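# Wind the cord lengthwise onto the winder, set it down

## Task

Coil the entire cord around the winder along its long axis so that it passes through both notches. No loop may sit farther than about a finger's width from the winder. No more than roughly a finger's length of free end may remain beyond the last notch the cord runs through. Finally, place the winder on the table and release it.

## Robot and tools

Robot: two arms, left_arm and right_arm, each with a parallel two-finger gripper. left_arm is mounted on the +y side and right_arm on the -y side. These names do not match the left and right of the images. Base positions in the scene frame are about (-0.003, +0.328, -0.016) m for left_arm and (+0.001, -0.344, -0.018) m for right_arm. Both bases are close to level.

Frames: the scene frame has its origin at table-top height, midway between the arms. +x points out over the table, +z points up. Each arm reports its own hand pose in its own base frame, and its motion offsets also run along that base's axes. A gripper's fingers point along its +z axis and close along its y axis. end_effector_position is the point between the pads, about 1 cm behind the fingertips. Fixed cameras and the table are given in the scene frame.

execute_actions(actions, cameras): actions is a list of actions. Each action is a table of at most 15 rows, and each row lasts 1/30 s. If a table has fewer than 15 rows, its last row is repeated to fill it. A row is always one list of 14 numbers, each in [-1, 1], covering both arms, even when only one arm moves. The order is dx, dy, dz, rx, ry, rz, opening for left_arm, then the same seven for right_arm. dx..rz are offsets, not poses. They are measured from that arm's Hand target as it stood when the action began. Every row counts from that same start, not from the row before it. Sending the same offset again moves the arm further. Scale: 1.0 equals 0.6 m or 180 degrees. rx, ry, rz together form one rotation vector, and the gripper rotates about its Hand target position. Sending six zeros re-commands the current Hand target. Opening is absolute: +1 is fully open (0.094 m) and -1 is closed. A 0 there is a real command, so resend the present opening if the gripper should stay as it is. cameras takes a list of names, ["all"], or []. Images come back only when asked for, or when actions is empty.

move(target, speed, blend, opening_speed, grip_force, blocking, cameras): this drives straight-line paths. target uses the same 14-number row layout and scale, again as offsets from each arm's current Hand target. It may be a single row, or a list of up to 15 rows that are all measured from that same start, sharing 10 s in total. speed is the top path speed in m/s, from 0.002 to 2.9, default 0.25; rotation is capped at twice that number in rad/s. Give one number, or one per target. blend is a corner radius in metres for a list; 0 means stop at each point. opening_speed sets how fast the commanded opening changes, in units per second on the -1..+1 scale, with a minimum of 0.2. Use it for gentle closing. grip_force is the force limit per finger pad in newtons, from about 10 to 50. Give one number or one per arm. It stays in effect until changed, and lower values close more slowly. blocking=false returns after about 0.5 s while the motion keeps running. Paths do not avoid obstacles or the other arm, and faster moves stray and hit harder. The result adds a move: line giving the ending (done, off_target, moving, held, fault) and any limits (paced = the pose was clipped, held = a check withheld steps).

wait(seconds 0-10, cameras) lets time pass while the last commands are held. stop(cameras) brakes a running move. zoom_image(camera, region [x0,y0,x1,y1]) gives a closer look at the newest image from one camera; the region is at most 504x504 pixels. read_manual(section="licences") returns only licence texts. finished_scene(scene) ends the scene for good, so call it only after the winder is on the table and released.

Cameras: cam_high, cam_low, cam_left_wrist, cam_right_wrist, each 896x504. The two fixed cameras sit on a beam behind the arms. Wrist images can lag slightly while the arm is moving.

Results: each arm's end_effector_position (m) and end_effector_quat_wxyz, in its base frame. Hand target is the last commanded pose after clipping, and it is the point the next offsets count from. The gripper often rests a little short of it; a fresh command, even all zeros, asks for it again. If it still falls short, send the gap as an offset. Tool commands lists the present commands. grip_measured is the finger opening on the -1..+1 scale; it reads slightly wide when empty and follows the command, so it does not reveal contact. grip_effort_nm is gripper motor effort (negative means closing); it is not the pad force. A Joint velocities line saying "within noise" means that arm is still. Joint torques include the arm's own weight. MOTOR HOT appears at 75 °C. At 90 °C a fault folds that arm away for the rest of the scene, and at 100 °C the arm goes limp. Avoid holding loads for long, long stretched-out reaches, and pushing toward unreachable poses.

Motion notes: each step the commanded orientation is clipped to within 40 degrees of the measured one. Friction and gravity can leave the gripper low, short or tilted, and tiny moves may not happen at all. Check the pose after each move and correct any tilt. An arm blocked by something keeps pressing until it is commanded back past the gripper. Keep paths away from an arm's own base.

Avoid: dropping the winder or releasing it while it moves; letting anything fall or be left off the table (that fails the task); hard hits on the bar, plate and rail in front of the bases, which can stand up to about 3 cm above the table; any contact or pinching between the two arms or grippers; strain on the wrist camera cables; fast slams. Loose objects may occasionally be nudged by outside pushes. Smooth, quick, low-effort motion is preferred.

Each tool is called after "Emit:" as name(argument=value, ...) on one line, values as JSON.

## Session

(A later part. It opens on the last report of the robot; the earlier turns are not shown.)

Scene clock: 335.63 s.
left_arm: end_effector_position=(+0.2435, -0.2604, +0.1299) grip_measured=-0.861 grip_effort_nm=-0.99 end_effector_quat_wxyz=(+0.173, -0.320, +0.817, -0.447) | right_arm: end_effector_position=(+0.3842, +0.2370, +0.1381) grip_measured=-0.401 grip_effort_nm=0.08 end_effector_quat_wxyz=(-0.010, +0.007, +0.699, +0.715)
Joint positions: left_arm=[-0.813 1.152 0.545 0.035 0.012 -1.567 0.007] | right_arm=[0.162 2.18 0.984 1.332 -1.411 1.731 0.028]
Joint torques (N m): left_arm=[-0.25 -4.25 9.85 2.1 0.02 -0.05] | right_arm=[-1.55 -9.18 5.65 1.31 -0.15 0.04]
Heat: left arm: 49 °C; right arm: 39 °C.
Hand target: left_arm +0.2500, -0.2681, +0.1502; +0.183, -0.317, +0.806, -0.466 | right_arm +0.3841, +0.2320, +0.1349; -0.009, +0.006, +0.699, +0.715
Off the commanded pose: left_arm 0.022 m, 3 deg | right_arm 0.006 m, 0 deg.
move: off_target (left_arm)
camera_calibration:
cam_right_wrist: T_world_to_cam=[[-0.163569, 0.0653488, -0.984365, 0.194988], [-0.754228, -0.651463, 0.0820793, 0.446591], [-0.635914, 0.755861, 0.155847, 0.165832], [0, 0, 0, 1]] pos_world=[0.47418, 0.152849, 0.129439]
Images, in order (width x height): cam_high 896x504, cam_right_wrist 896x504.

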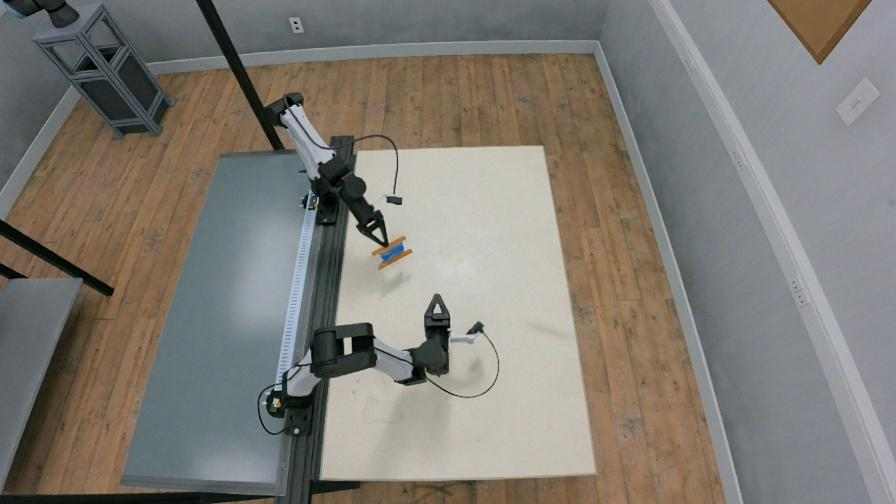

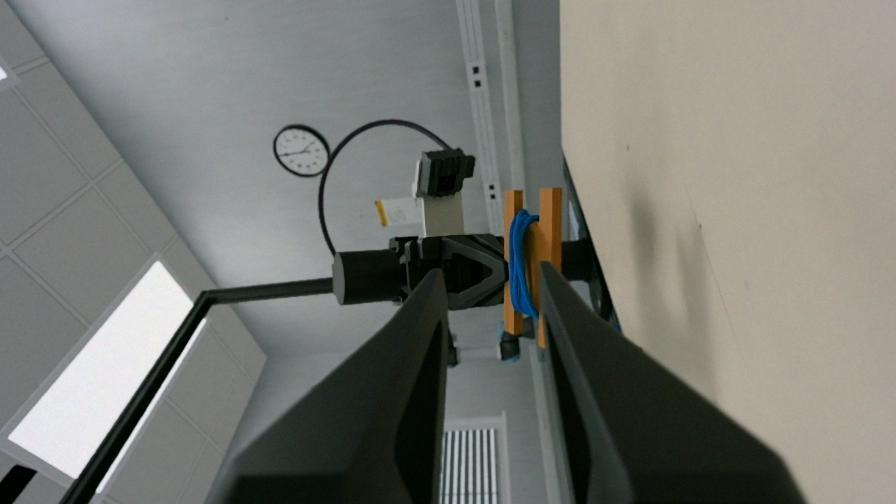

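Emit:
move(target=[0, 0, 0, 0.5578, -0.5982, -0.4722, -0.96, 0, 0, 0, 0, 0, 0, -0.4], speed=0.8, cameras=["cam_high", "cam_right_wrist"])

Emit:
zoom_image(camera="cam_right_wrist", region=[420, 150, 620, 370])

Emit:
zoom_image(camera="cam_high", region=[355, 215, 435, 285])

Scene clock: 339.13 s.
left_arm: end_effector_position=(+0.2434, -0.2594, +0.1287) grip_measured=-0.861 grip_effort_nm=-0.99 end_effector_quat_wxyz=(+0.455, +0.785, +0.395, +0.140) | right_arm: end_effector_position=(+0.3842, +0.2370, +0.1381) grip_measured=-0.401 grip_effort_nm=0.08 end_effector_quat_wxyz=(-0.010, +0.007, +0.699, +0.715)
Joint positions: left_arm=[-0.825 1.152 0.545 0.029 -0.016 1.392 0.007] | right_arm=[0.162 2.18 0.984 1.332 -1.411 1.731 0.028]
Joint torques (N m): left_arm=[0.8 -4.29 9.99 2.13 0.45 -0.11] | right_arm=[-1.54 -9.18 5.65 1.31 -0.15 0.05]
Heat: left arm: 48 °C; right arm: 39 °C.
Hand target: left_arm +0.2501, -0.2681, +0.1502; +0.479, +0.775, +0.386, +0.142 | right_arm +0.3841, +0.2320, +0.1349; -0.009, +0.006, +0.699, +0.715
Off the commanded pose: left_arm 0.024 m, 3 deg | right_arm 0.006 m, 0 deg.
move: off_target (left_arm)
camera_calibration:
cam_right_wrist: T_world_to_cam=[[-0.163569, 0.0653488, -0.984365, 0.194988], [-0.754228, -0.651463, 0.0820793, 0.446591], [-0.635914, 0.755861, 0.155847, 0.165832], [0, 0, 0, 1]] pos_world=[0.47418, 0.152849, 0.129439]
Images, in order (width x height): cam_high 896x504, cam_right_wrist 896x504.

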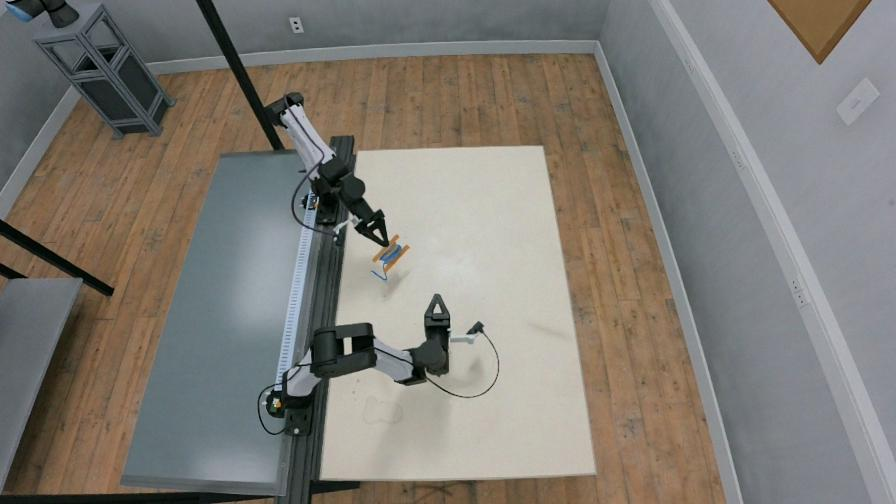

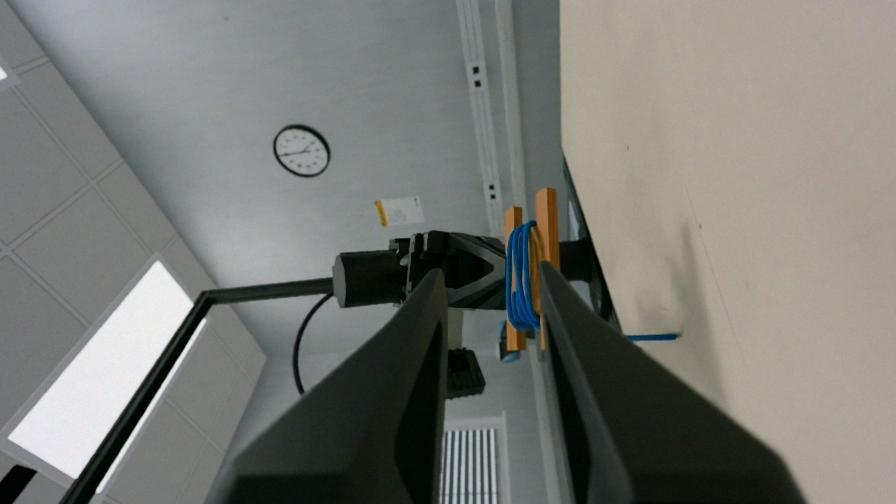

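Scaled by 2.291 from the camera's 896x504 image, which has a finer 1280x720 frame.

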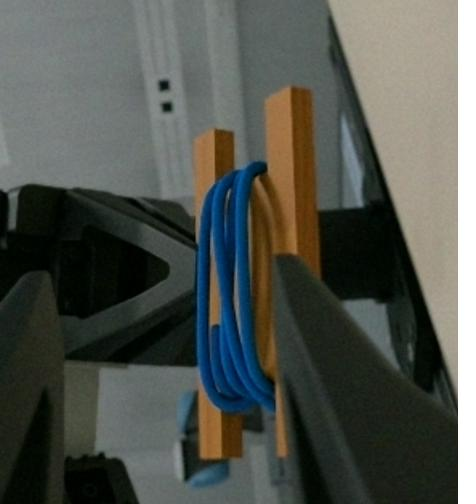

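Scaled by 6.300 from the camera's 896x504 image, which has a finer 1280x720 frame.

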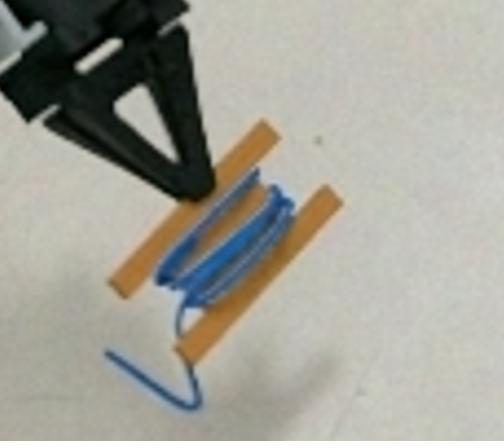

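Emit:
move(target=[0.0333, -0.0367, 0.133, -0.0848, -0.153, -0.0145, -0.96, 0, 0, 0, 0, 0, 0, -0.4], speed=0.35, cameras=["cam_high", "cam_right_wrist", "cam_low"])

Emit:
zoom_image(camera="cam_low", region=[430, 150, 590, 290])

Scene clock: 348.00 s.
left_arm: end_effector_position=(+0.2715, -0.2896, +0.2333) grip_measured=-0.861 grip_effort_nm=-0.99 end_effector_quat_wxyz=(+0.655, +0.658, +0.264, +0.262) | right_arm: end_effector_position=(+0.3842, +0.2370, +0.1381) grip_measured=-0.401 grip_effort_nm=0.08 end_effector_quat_wxyz=(-0.010, +0.007, +0.699, +0.715)
Joint positions: left_arm=[-0.825 1.228 0.458 0.764 -0.016 1.569 0.007] | right_arm=[0.162 2.18 0.984 1.332 -1.411 1.731 0.028]
Joint torques (N m): left_arm=[0.58 -3.34 5.23 2.52 0.36 -0.13] | right_arm=[-1.54 -9.17 5.64 1.31 -0.15 0.05]
Heat: left arm: 46 °C; right arm: 39 °C.
Hand target: left_arm +0.2700, -0.2901, +0.2299; +0.658, +0.658, +0.260, +0.259 | right_arm +0.3841, +0.2320, +0.1349; -0.009, +0.006, +0.699, +0.715
Off the commanded pose: left_arm 0.004 m, 1 deg | right_arm 0.006 m, 0 deg.
move: done
camera_calibration:
cam_right_wrist: T_world_to_cam=[[-0.163569, 0.0653488, -0.984365, 0.194988], [-0.754228, -0.651463, 0.0820793, 0.446591], [-0.635914, 0.755861, 0.155847, 0.165832], [0, 0, 0, 1]] pos_world=[0.47418, 0.152849, 0.129439]
Images, in order (width x height): cam_high 896x504, cam_low 896x504, cam_right_wrist 896x504.

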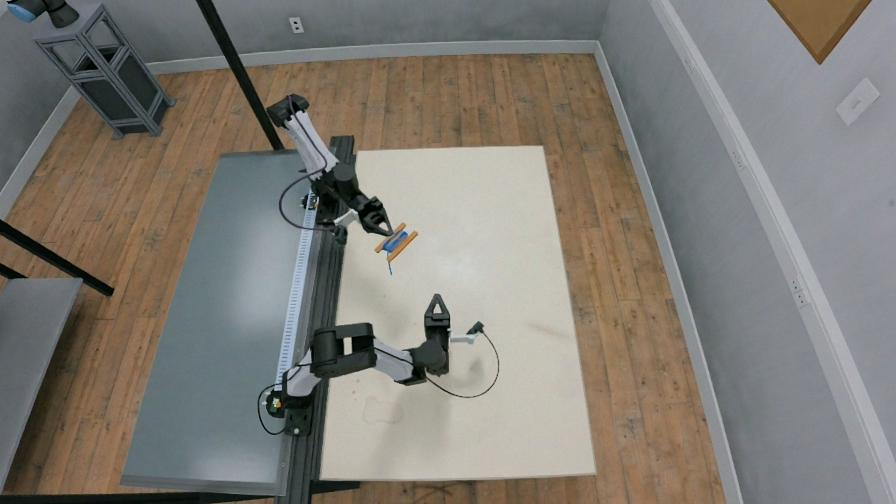

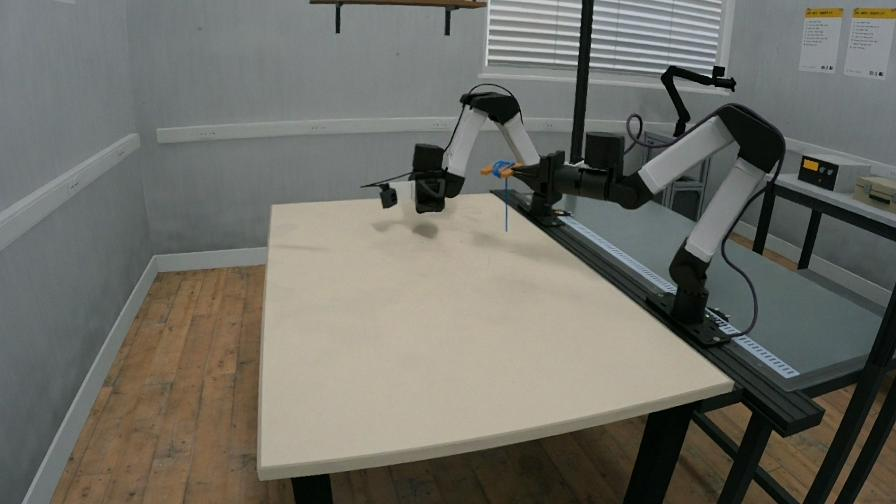

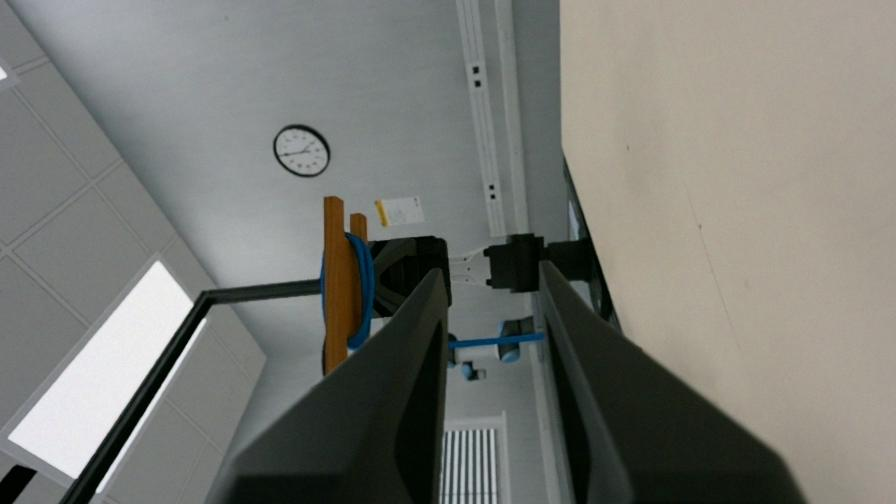

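Scaled by 3.150 from the camera's 896x504 image, which has a finer 1280x720 frame.

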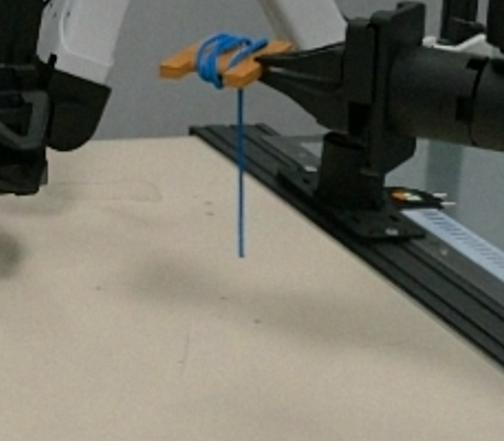

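Emit:
move(target=[0, 0, 0, -0.6668, 0.7151, 0, -0.96, 0, 0, 0, 0, 0, 0, -0.4], speed=0.5, cameras=["cam_low", "cam_high"])

Emit:
zoom_image(camera="cam_low", region=[450, 140, 570, 260])

Emit:
zoom_image(camera="cam_high", region=[360, 205, 430, 285])

Scene clock: 352.53 s.
left_arm: end_effector_position=(+0.2703, -0.2907, +0.2346) grip_measured=-0.861 grip_effort_nm=-0.99 end_effector_quat_wxyz=(+0.283, -0.236, +0.667, -0.648) | right_arm: end_effector_position=(+0.3842, +0.2370, +0.1381) grip_measured=-0.401 grip_effort_nm=0.08 end_effector_quat_wxyz=(-0.010, +0.007, +0.699, +0.715)
Joint positions: left_arm=[-0.825 1.228 0.458 0.769 -0.007 -1.5 0.007] | right_arm=[0.162 2.18 0.984 1.332 -1.411 1.731 0.028]
Joint torques (N m): left_arm=[0.59 -3.21 5.11 2.5 0.27 0.02] | right_arm=[-1.54 -9.18 5.64 1.31 -0.15 0.04]
Heat: left arm: 45 °C; right arm: 39 °C.
Hand target: left_arm +0.2700, -0.2900, +0.2299; +0.282, -0.236, +0.666, -0.649 | right_arm +0.3841, +0.2320, +0.1349; -0.009, +0.006, +0.699, +0.715
Off the commanded pose: left_arm 0.005 m, 0 deg | right_arm 0.006 m, 0 deg.
move: done
Images, in order (width x height): cam_high 896x504, cam_low 896x504.

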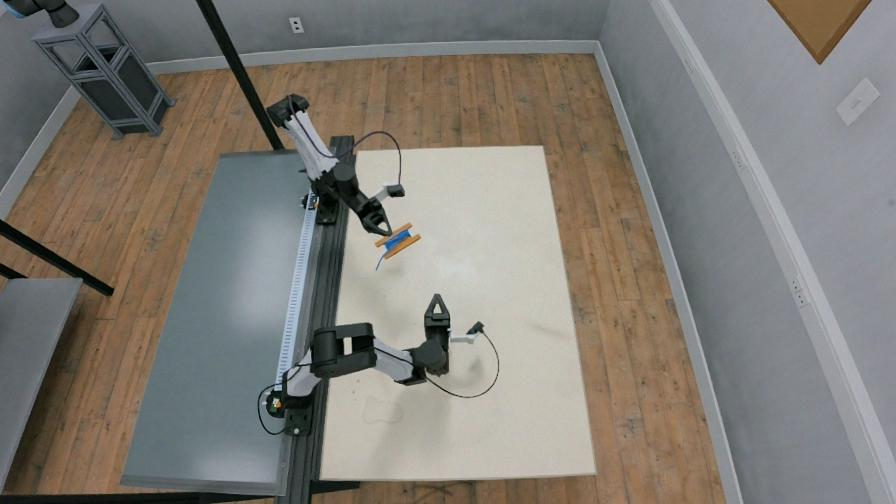

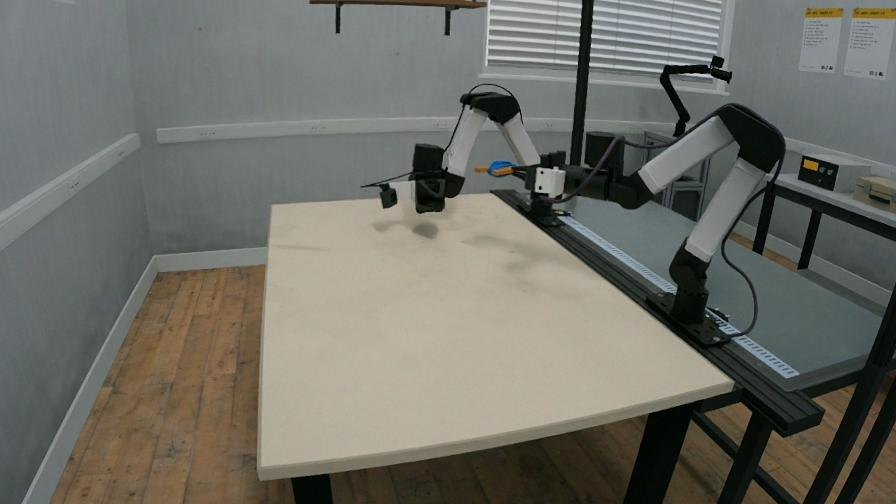

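Scaled by 4.200 from the camera's 896x504 image, which has a finer 1280x720 frame.

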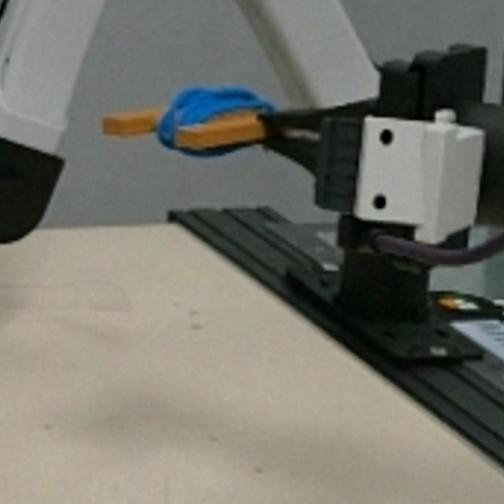

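Scaled by 6.300 from the camera's 896x504 image, which has a finer 1280x720 frame.

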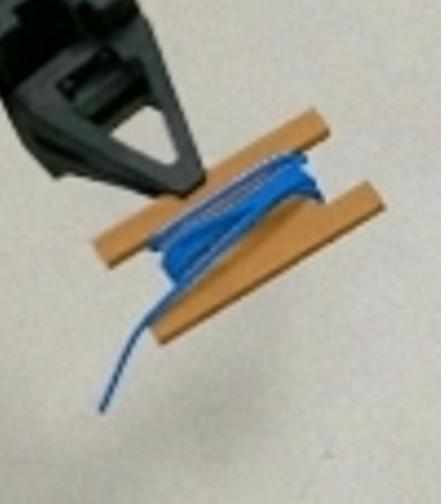

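Emit:
execute_actions(actions=[], cameras=["cam_high", "cam_right_wrist"])

Scene clock: 354.00 s.
left_arm: end_effector_position=(+0.2703, -0.2907, +0.2347) grip_measured=-0.861 grip_effort_nm=-0.99 end_effector_quat_wxyz=(+0.283, -0.237, +0.666, -0.648) | right_arm: end_effector_position=(+0.3842, +0.2370, +0.1381) grip_measured=-0.401 grip_effort_nm=0.08 end_effector_quat_wxyz=(-0.010, +0.007, +0.699, +0.715)
Joint positions: left_arm=[-0.825 1.228 0.458 0.77 -0.007 -1.5 0.007] | right_arm=[0.162 2.18 0.984 1.332 -1.411 1.731 0.028]
Joint velocities: within noise
Joint torques (N m): left_arm=[0.64 -3.26 5.09 2.51 0.26 0] | right_arm=[-1.55 -9.18 5.64 1.31 -0.15 0.05]
Heat: left arm: 45 °C; right arm: 39 °C.
Hand target: left_arm +0.2700, -0.2900, +0.2300; +0.282, -0.236, +0.666, -0.649 | right_arm +0.3841, +0.2320, +0.1349; -0.009, +0.006, +0.699, +0.715
Tool commands: left_gripper/opening=-0.96 right_gripper/opening=-0.4
Off the commanded pose: left_arm 0.005 m, 0 deg | right_arm 0.006 m, 0 deg.
camera_calibration:
cam_right_wrist: T_world_to_cam=[[-0.163569, 0.0653488, -0.984365, 0.194988], [-0.754228, -0.651463, 0.0820793, 0.446591], [-0.635914, 0.755861, 0.155847, 0.165832], [0, 0, 0, 1]] pos_world=[0.47418, 0.152849, 0.129439]
Images, in order (width x height): cam_high 896x504, cam_right_wrist 896x504.

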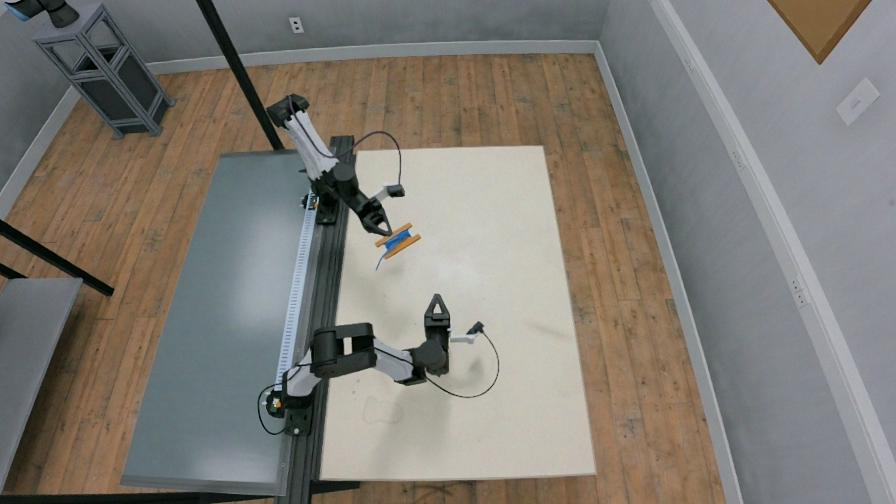

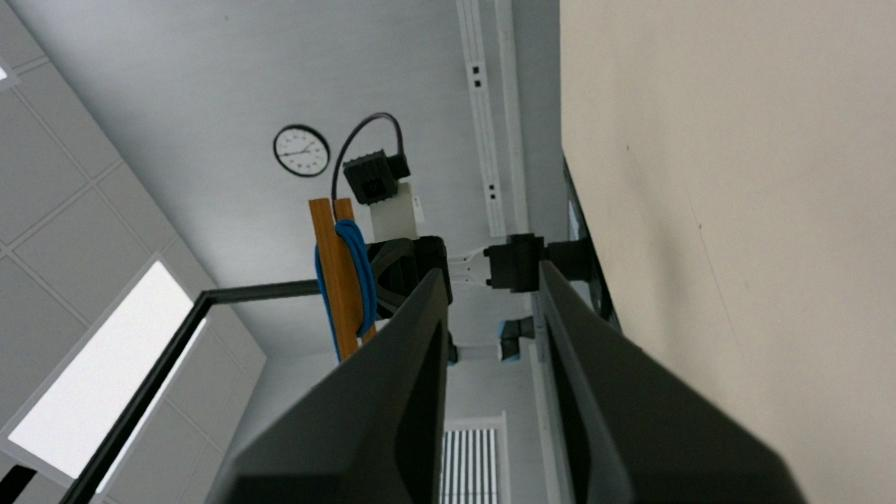

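Emit:
zoom_image(camera="cam_right_wrist", region=[290, 180, 430, 400])

Emit:
zoom_image(camera="cam_high", region=[365, 215, 425, 275])

Scaled by 2.291 from the camera's 896x504 image, which has a finer 1280x720 frame.

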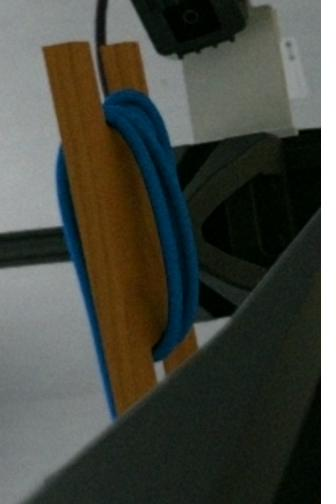

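Scaled by 8.400 from the camera's 896x504 image, which has a finer 1280x720 frame.

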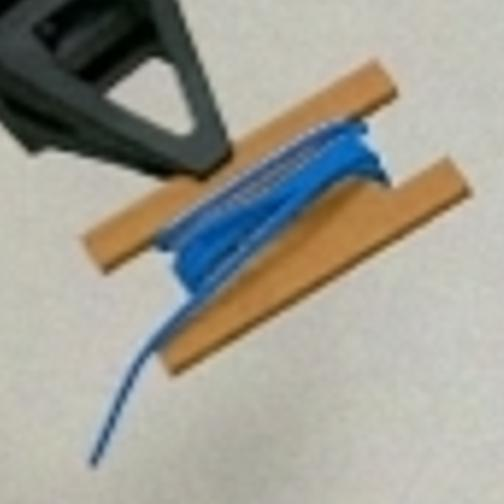

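Emit:
move(target=[-0.0292, 0.0317, -0.1833, 0.1075, 0.1297, 0.0058, -0.96, 0, 0, 0, 0, 0, 0, -0.4], speed=0.12, cameras=["cam_low"])

Scene clock: 359.73 s.
left_arm: end_effector_position=(+0.2445, -0.2628, +0.1042) grip_measured=-0.861 grip_effort_nm=-0.99 end_effector_quat_wxyz=(+0.180, -0.319, +0.815, -0.448) | right_arm: end_effector_position=(+0.3842, +0.2370, +0.1381) grip_measured=-0.401 grip_effort_nm=0.08 end_effector_quat_wxyz=(-0.010, +0.007, +0.699, +0.715)
Joint positions: left_arm=[-0.825 1.224 0.464 0.197 -0.007 -1.568 0.007] | right_arm=[0.162 2.18 0.984 1.332 -1.411 1.731 0.028]
Joint torques (N m): left_arm=[0.72 -3.45 9.54 2.13 0.22 -0.03] | right_arm=[-1.55 -9.18 5.64 1.3 -0.15 0.05]
Heat: left arm: 44 °C; right arm: 39 °C.
Hand target: left_arm +0.2525, -0.2710, +0.1198; +0.183, -0.317, +0.806, -0.465 | right_arm +0.3841, +0.2320, +0.1349; -0.009, +0.006, +0.699, +0.715
Off the commanded pose: left_arm 0.020 m, 2 deg | right_arm 0.006 m, 0 deg.
move: off_target (left_arm)
Images, in order (width x height): cam_low 896x504.

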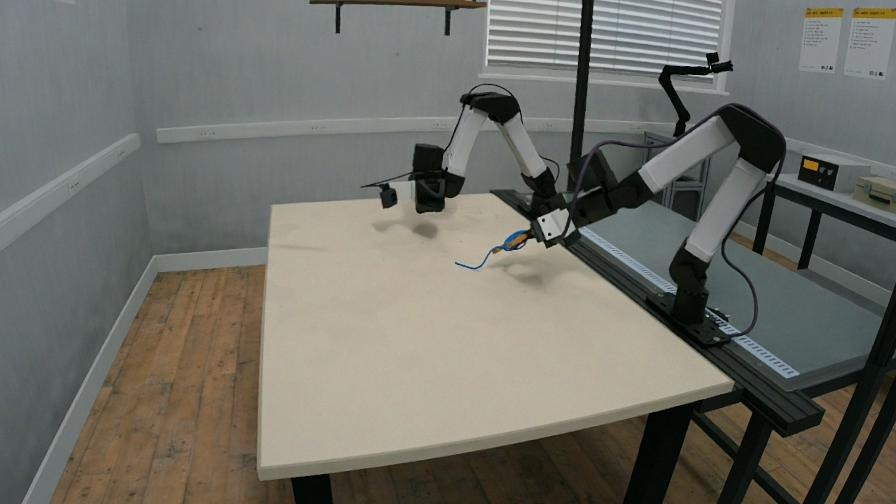

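Emit:
zoom_image(camera="cam_low", region=[440, 200, 580, 290])

Scaled by 3.600 from the camera's 896x504 image, which has a finer 1280x720 frame.

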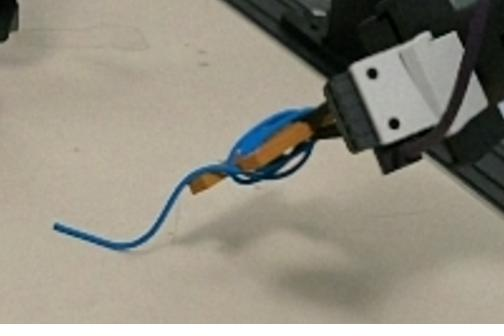

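Emit:
move(target=[0.0292, -0.0317, 0.2003, -0.1747, -0.1629, 0, -0.96, 0, 0, 0, 0, 0, 0, -0.4], speed=0.15, cameras=["cam_low"])

Emit:
zoom_image(camera="cam_low", region=[440, 160, 560, 280])

Scene clock: 366.50 s.
left_arm: end_effector_position=(+0.2702, -0.2907, +0.2375) grip_measured=-0.861 grip_effort_nm=-0.98 end_effector_quat_wxyz=(-0.285, +0.232, -0.586, +0.722) | right_arm: end_effector_position=(+0.3842, +0.2370, +0.1381) grip_measured=-0.401 grip_effort_nm=0.08 end_effector_quat_wxyz=(-0.010, +0.007, +0.699, +0.715)
Joint positions: left_arm=[-0.825 1.446 0.359 1.294 -0.007 -1.57 0.007] | right_arm=[0.162 2.18 0.984 1.332 -1.411 1.731 0.028]
Joint torques (N m): left_arm=[0.65 -4.11 5.08 2.46 0.27 0.01] | right_arm=[-1.55 -9.18 5.65 1.31 -0.15 0.04]
Heat: left arm: 44 °C; right arm: 39 °C.
Hand target: left_arm +0.2700, -0.2900, +0.2400; -0.287, +0.228, -0.580, +0.728 | right_arm +0.3841, +0.2320, +0.1349; -0.009, +0.006, +0.699, +0.715
Off the commanded pose: left_arm 0.003 m, 1 deg | right_arm 0.006 m, 0 deg.
move: done
Images, in order (width x height): cam_low 896x504.

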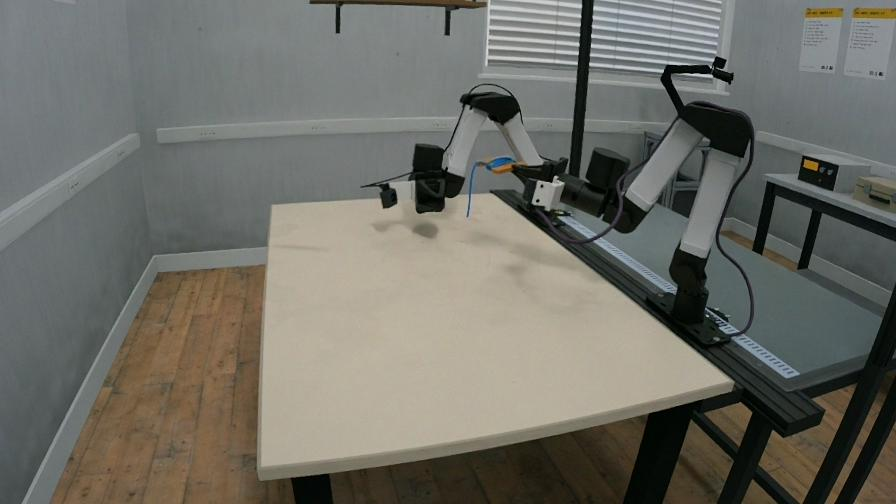

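Scaled by 4.200 from the camera's 896x504 image, which has a finer 1280x720 frame.

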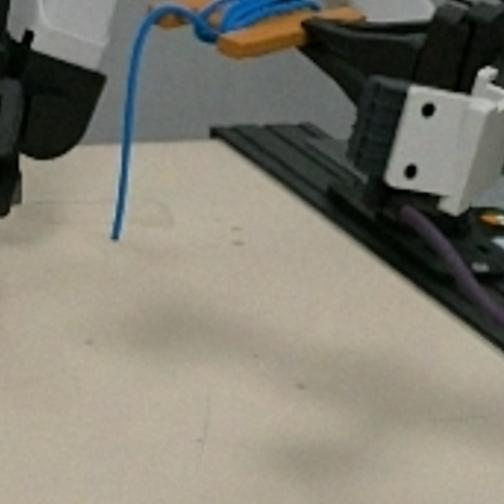

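Emit:
move(target=[0, 0, 0.02, 0.4185, 0.3902, 0, -0.96, 0, 0, 0, 0, 0, 0, -0.4], speed=0.25, cameras=[])

Emit:
move(target=[0, 0, 0, 0, 0, -0.5556, -0.96, 0, 0, 0, 0, 0, 0, -0.4], speed=0.3, cameras=["cam_low"])

Emit:
zoom_image(camera="cam_low", region=[460, 150, 560, 270])

Scene clock: 373.33 s.
left_arm: end_effector_position=(+0.2666, -0.2868, +0.2463) grip_measured=-0.861 grip_effort_nm=-0.99 end_effector_quat_wxyz=(+0.052, -0.361, +0.923, -0.125) | right_arm: end_effector_position=(+0.3842, +0.2370, +0.1381) grip_measured=-0.401 grip_effort_nm=0.08 end_effector_quat_wxyz=(-0.010, +0.007, +0.699, +0.715)
Joint positions: left_arm=[-0.825 1.894 2.156 -1.56 -0.007 -1.571 0.007] | right_arm=[0.162 2.18 0.984 1.332 -1.411 1.731 0.028]
Joint torques (N m): left_arm=[0.69 -8.85 8.02 0.91 0.17 -0.05] | right_arm=[-1.55 -9.18 5.64 1.31 -0.15 0.05]
Heat: left arm: 43 °C; right arm: 39 °C.
Hand target: left_arm +0.2700, -0.2900, +0.2522; +0.000, -0.366, +0.930, +0.000 | right_arm +0.3841, +0.2320, +0.1349; -0.009, +0.006, +0.699, +0.715
Off the commanded pose: left_arm 0.007 m, 16 deg | right_arm 0.006 m, 0 deg.
joint sent to its limit (left arm) — joint 4 (wrist pitch), lower limit. The joint targets are off in orientation, not in position.
move: off_target (left_arm)
No camera images: "cameras" was empty.

Scene clock: 377.17 s.
left_arm: end_effector_position=(+0.2676, -0.2845, +0.2460) grip_measured=-0.861 grip_effort_nm=-0.99 end_effector_quat_wxyz=(+0.125, +0.465, +0.875, -0.047) | right_arm: end_effector_position=(+0.3842, +0.2370, +0.1381) grip_measured=-0.401 grip_effort_nm=0.08 end_effector_quat_wxyz=(-0.010, +0.007, +0.699, +0.715)
Joint positions: left_arm=[-0.812 1.894 2.156 -1.565 0.009 0.164 0.007] | right_arm=[0.162 2.18 0.984 1.332 -1.411 1.731 0.028]
Joint torques (N m): left_arm=[-0.4 -8.92 8.06 1 0.16 -0.02] | right_arm=[-1.55 -9.2 5.67 1.31 -0.15 0.05]
Heat: left arm: 44 °C; right arm: 39 °C.
Hand target: left_arm +0.2699, -0.2900, +0.2522; +0.000, +0.477, +0.879, +0.000 | right_arm +0.3841, +0.2320, +0.1349; -0.009, +0.006, +0.699, +0.715
Off the commanded pose: left_arm 0.009 m, 15 deg | right_arm 0.006 m, 0 deg.
joint read past its limit (left arm) — joint 4 (wrist pitch), lower limit.
joint sent to its limit (left arm) — joint 4 (wrist pitch), lower limit. The joint targets are off in orientation, not in position.
move: off_target (left_arm)
Images, in order (width x height): cam_low 896x504.

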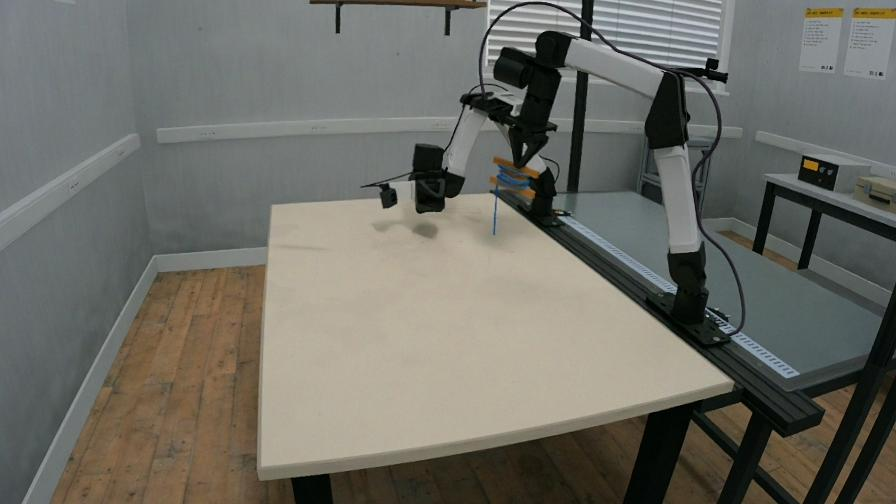

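Scaled by 4.200 from the camera's 896x504 image, which has a finer 1280x720 frame.

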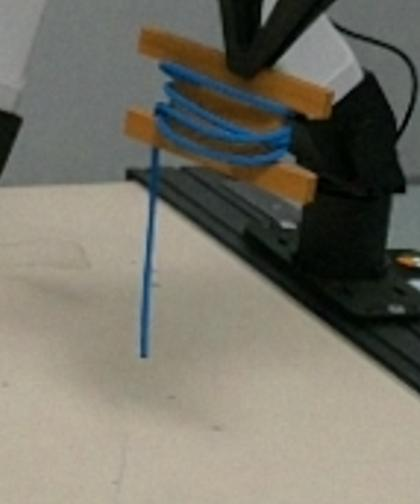

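Emit:
move(target=[0, 0, 0, 0, 0, -0.5278, -0.96, 0, 0, 0, 0, 0, 0, -0.4], speed=0.3, cameras=[])

Emit:
move(target=[0, 0, -0.02, -0.4185, -0.3902, 0, -0.96, 0, 0, 0, 0, 0, 0, -0.4], speed=0.25, cameras=["cam_low"])

Emit:
zoom_image(camera="cam_low", region=[440, 140, 560, 260])

Scene clock: 381.83 s.
left_arm: end_effector_position=(+0.2680, -0.2841, +0.2460) grip_measured=-0.861 grip_effort_nm=-0.99 end_effector_quat_wxyz=(+0.118, +0.960, +0.248, +0.062) | right_arm: end_effector_position=(+0.3842, +0.2370, +0.1381) grip_measured=-0.401 grip_effort_nm=0.08 end_effector_quat_wxyz=(-0.010, +0.007, +0.699, +0.715)
Joint positions: left_arm=[-0.812 1.894 2.156 -1.565 0.005 1.823 0.007] | right_arm=[0.162 2.18 0.984 1.332 -1.411 1.731 0.028]
Joint torques (N m): left_arm=[-0.39 -8.83 8.02 0.87 0.23 -0.01] | right_arm=[-1.54 -9.17 5.64 1.3 -0.15 0.04]
Heat: left arm: 44 °C; right arm: 39 °C.
Hand target: left_arm +0.2700, -0.2900, +0.2522; +0.000, +0.970, +0.242, +0.000 | right_arm +0.3841, +0.2320, +0.1349; -0.009, +0.006, +0.699, +0.715
Off the commanded pose: left_arm 0.009 m, 15 deg | right_arm 0.006 m, 0 deg.
joint read past its limit (left arm) — joint 4 (wrist pitch), lower limit.
joint sent to its limit (left arm) — joint 4 (wrist pitch), lower limit. The joint targets are off in orientation, not in position.
move: off_target (left_arm)
No camera images: "cameras" was empty.

Scene clock: 385.93 s.
left_arm: end_effector_position=(+0.2727, -0.2894, +0.2410) grip_measured=-0.861 grip_effort_nm=-0.99 end_effector_quat_wxyz=(+0.681, +0.607, +0.153, +0.379) | right_arm: end_effector_position=(+0.3842, +0.2370, +0.1381) grip_measured=-0.401 grip_effort_nm=0.08 end_effector_quat_wxyz=(-0.010, +0.007, +0.699, +0.715)
Joint positions: left_arm=[-0.815 1.447 0.366 1.299 0.001 1.832 0.007] | right_arm=[0.162 2.18 0.984 1.332 -1.411 1.731 0.028]
Joint torques (N m): left_arm=[-0.29 -4.12 4.56 2.42 0.13 -0.13] | right_arm=[-1.54 -9.17 5.64 1.31 -0.15 0.05]
Heat: left arm: 44 °C; right arm: 39 °C.
Hand target: left_arm +0.2700, -0.2901, +0.2401; +0.684, +0.604, +0.151, +0.379 | right_arm +0.3841, +0.2320, +0.1349; -0.009, +0.006, +0.699, +0.715
Off the commanded pose: left_arm 0.003 m, 1 deg | right_arm 0.006 m, 0 deg.
move: done
Images, in order (width x height): cam_low 896x504.

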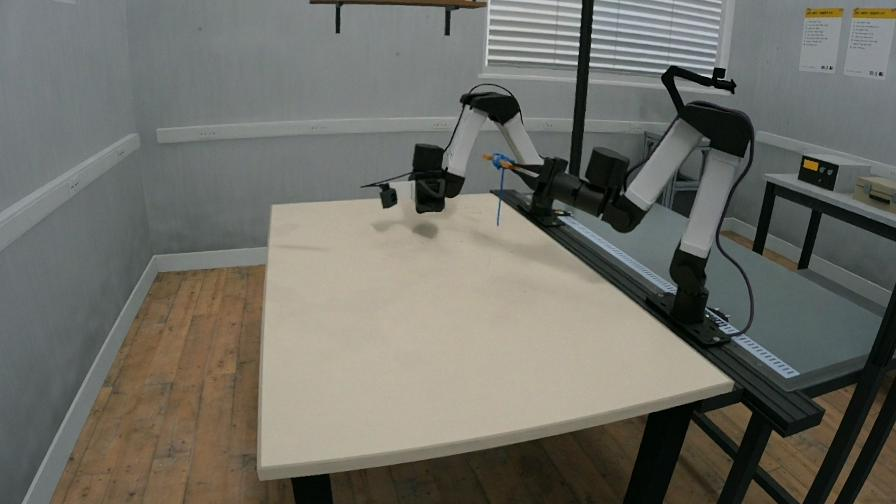

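Scaled by 4.200 from the camera's 896x504 image, which has a finer 1280x720 frame.

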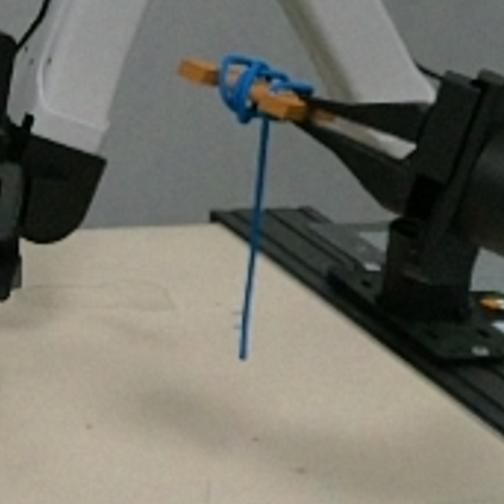

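Emit:
move(target=[0, 0, 0.0167, 0, 0, 0, -0.96, 0, 0, 0, 0, 0, 0, -0.4], speed=0.1, cameras=["cam_high"])

Emit:
zoom_image(camera="cam_high", region=[365, 210, 435, 280])

Scene clock: 387.97 s.
left_arm: end_effector_position=(+0.2731, -0.2898, +0.2355) grip_measured=-0.861 grip_effort_nm=-0.99 end_effector_quat_wxyz=(+0.673, +0.618, +0.156, +0.375) | right_arm: end_effector_position=(+0.3842, +0.2370, +0.1381) grip_measured=-0.401 grip_effort_nm=0.08 end_effector_quat_wxyz=(-0.010, +0.007, +0.699, +0.715)
Joint positions: left_arm=[-0.815 1.433 0.366 1.255 0.001 1.832 0.007] | right_arm=[0.162 2.18 0.984 1.332 -1.411 1.731 0.028]
Joint torques (N m): left_arm=[-0.23 -7.53 6.22 2.24 0.15 -0.13] | right_arm=[-1.55 -9.17 5.64 1.3 -0.15 0.04]
Heat: left arm: 44 °C; right arm: 39 °C.
Hand target: left_arm +0.2700, -0.2901, +0.2502; +0.684, +0.604, +0.150, +0.379 | right_arm +0.3841, +0.2320, +0.1349; -0.009, +0.006, +0.699, +0.715
Off the commanded pose: left_arm 0.015 m, 2 deg | right_arm 0.006 m, 0 deg.
move: off_target (left_arm)
Images, in order (width x height): cam_high 896x504.

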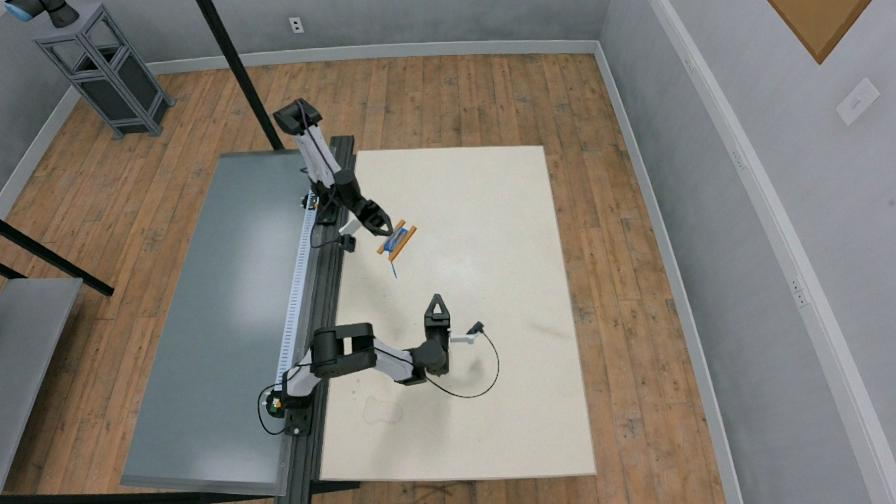

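Scaled by 7.200 from the camera's 896x504 image, which has a finer 1280x720 frame.

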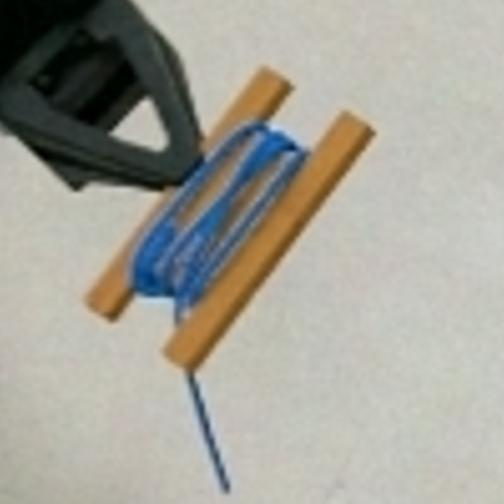

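Emit:
move(target=[0, 0, 0, -0.3958, 0.4015, -0.1511, -0.96, 0, 0, 0, 0, 0, 0, -0.4], speed=0.2, cameras=[])

Emit:
move(target=[0, 0, 0, -0.3768, 0.4041, -0.1689, -0.96, 0, 0, 0, 0, 0, 0, -0.4], speed=0.2, cameras=["cam_high"])

Emit:
zoom_image(camera="cam_high", region=[365, 210, 435, 280])

Scene clock: 394.77 s.
left_arm: end_effector_position=(+0.2723, -0.2898, +0.2487) grip_measured=-0.861 grip_effort_nm=-0.99 end_effector_quat_wxyz=(+0.735, +0.243, +0.550, -0.314) | right_arm: end_effector_position=(+0.3842, +0.2370, +0.1381) grip_measured=-0.401 grip_effort_nm=0.08 end_effector_quat_wxyz=(-0.010, +0.007, +0.699, +0.715)
Joint positions: left_arm=[-0.815 1.5 0.366 1.415 0.004 0.01 0.007] | right_arm=[0.162 2.18 0.984 1.332 -1.411 1.731 0.028]
Joint torques (N m): left_arm=[-0.25 -4.33 4.62 2.39 0.11 -0.16] | right_arm=[-1.55 -9.2 5.65 1.31 -0.15 0.04]
Heat: left arm: 43 °C; right arm: 39 °C.
Hand target: left_arm +0.2699, -0.2900, +0.2503; +0.737, +0.237, +0.545, -0.321 | right_arm +0.3841, +0.2320, +0.1349; -0.009, +0.006, +0.699, +0.715
Off the commanded pose: left_arm 0.003 m, 1 deg | right_arm 0.006 m, 0 deg.
move: done
No camera images: "cameras" was empty.

Scene clock: 400.07 s.
left_arm: end_effector_position=(+0.2723, -0.2898, +0.2487) grip_measured=-0.861 grip_effort_nm=-0.99 end_effector_quat_wxyz=(-0.203, +0.286, -0.529, +0.773) | right_arm: end_effector_position=(+0.3842, +0.2370, +0.1381) grip_measured=-0.401 grip_effort_nm=0.08 end_effector_quat_wxyz=(-0.010, +0.007, +0.699, +0.715)
Joint positions: left_arm=[-0.815 1.5 0.366 1.415 0.004 -1.811 0.007] | right_arm=[0.162 2.18 0.984 1.332 -1.411 1.731 0.028]
Joint torques (N m): left_arm=[-0.31 -4.51 4.64 2.39 0.14 -0.01] | right_arm=[-1.54 -9.17 5.65 1.31 -0.15 0.04]
Heat: left arm: 43 °C; right arm: 39 °C.
Hand target: left_arm +0.2699, -0.2900, +0.2503; -0.202, +0.284, -0.523, +0.778 | right_arm +0.3841, +0.2320, +0.1349; -0.009, +0.006, +0.699, +0.715
Off the commanded pose: left_arm 0.003 m, 1 deg | right_arm 0.006 m, 0 deg.
move: done
Images, in order (width x height): cam_high 896x504.

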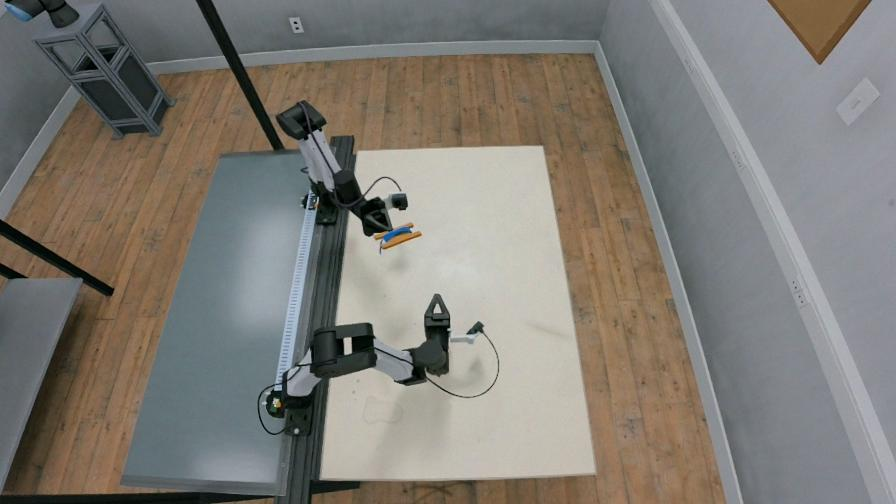

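Scaled by 7.200 from the camera's 896x504 image, which has a finer 1280x720 frame.

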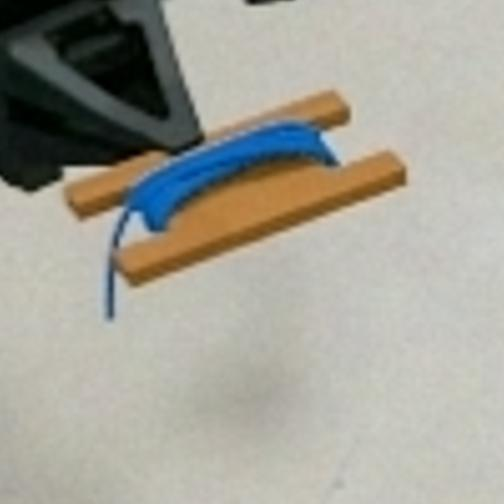

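Emit:
move(target=[-0.029, 0.0317, -0.2172, 0.1747, 0.1629, 0, -0.96, 0, 0, 0, 0, 0, 0, -0.4], speed=0.1, cameras=["cam_high"])

Emit:
zoom_image(camera="cam_high", region=[355, 215, 425, 285])

Scene clock: 405.47 s.
left_arm: end_effector_position=(+0.2464, -0.2623, +0.1012) grip_measured=-0.861 grip_effort_nm=-0.99 end_effector_quat_wxyz=(+0.128, -0.411, +0.756, -0.494) | right_arm: end_effector_position=(+0.3842, +0.2370, +0.1381) grip_measured=-0.401 grip_effort_nm=0.08 end_effector_quat_wxyz=(-0.010, +0.007, +0.699, +0.715)
Joint positions: left_arm=[-0.815 1.242 0.397 0.344 0.004 -1.813 0.007] | right_arm=[0.162 2.18 0.984 1.332 -1.411 1.731 0.028]
Joint torques (N m): left_arm=[-0.24 -4.82 9.22 2.11 0.09 -0.03] | right_arm=[-1.54 -9.18 5.65 1.31 -0.15 0.05]
Heat: left arm: 43 °C; right arm: 39 °C.
Hand target: left_arm +0.2525, -0.2710, +0.1199; +0.133, -0.405, +0.745, -0.513 | right_arm +0.3841, +0.2320, +0.1349; -0.009, +0.006, +0.699, +0.715
Off the commanded pose: left_arm 0.022 m, 3 deg | right_arm 0.006 m, 0 deg.
move: off_target (left_arm)
Images, in order (width x height): cam_high 896x504.

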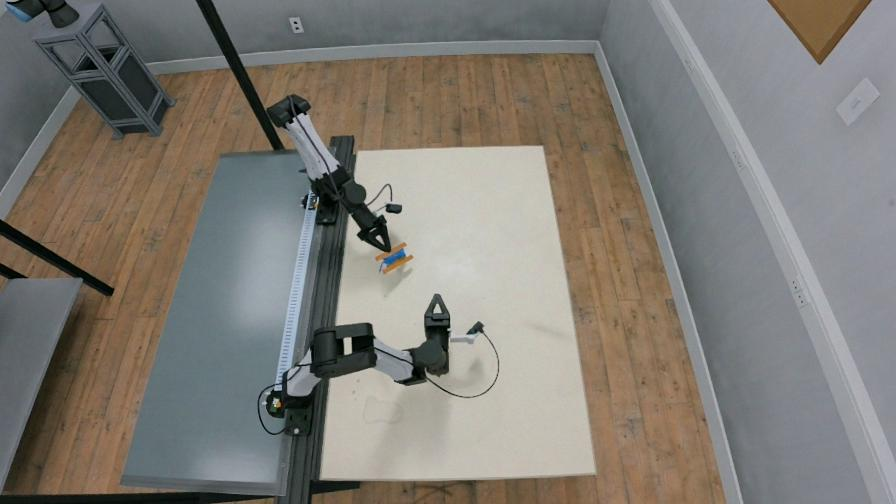

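Scaled by 7.200 from the camera's 896x504 image, which has a finer 1280x720 frame.

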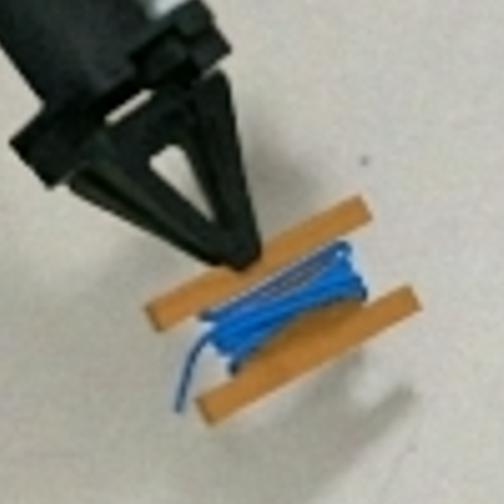

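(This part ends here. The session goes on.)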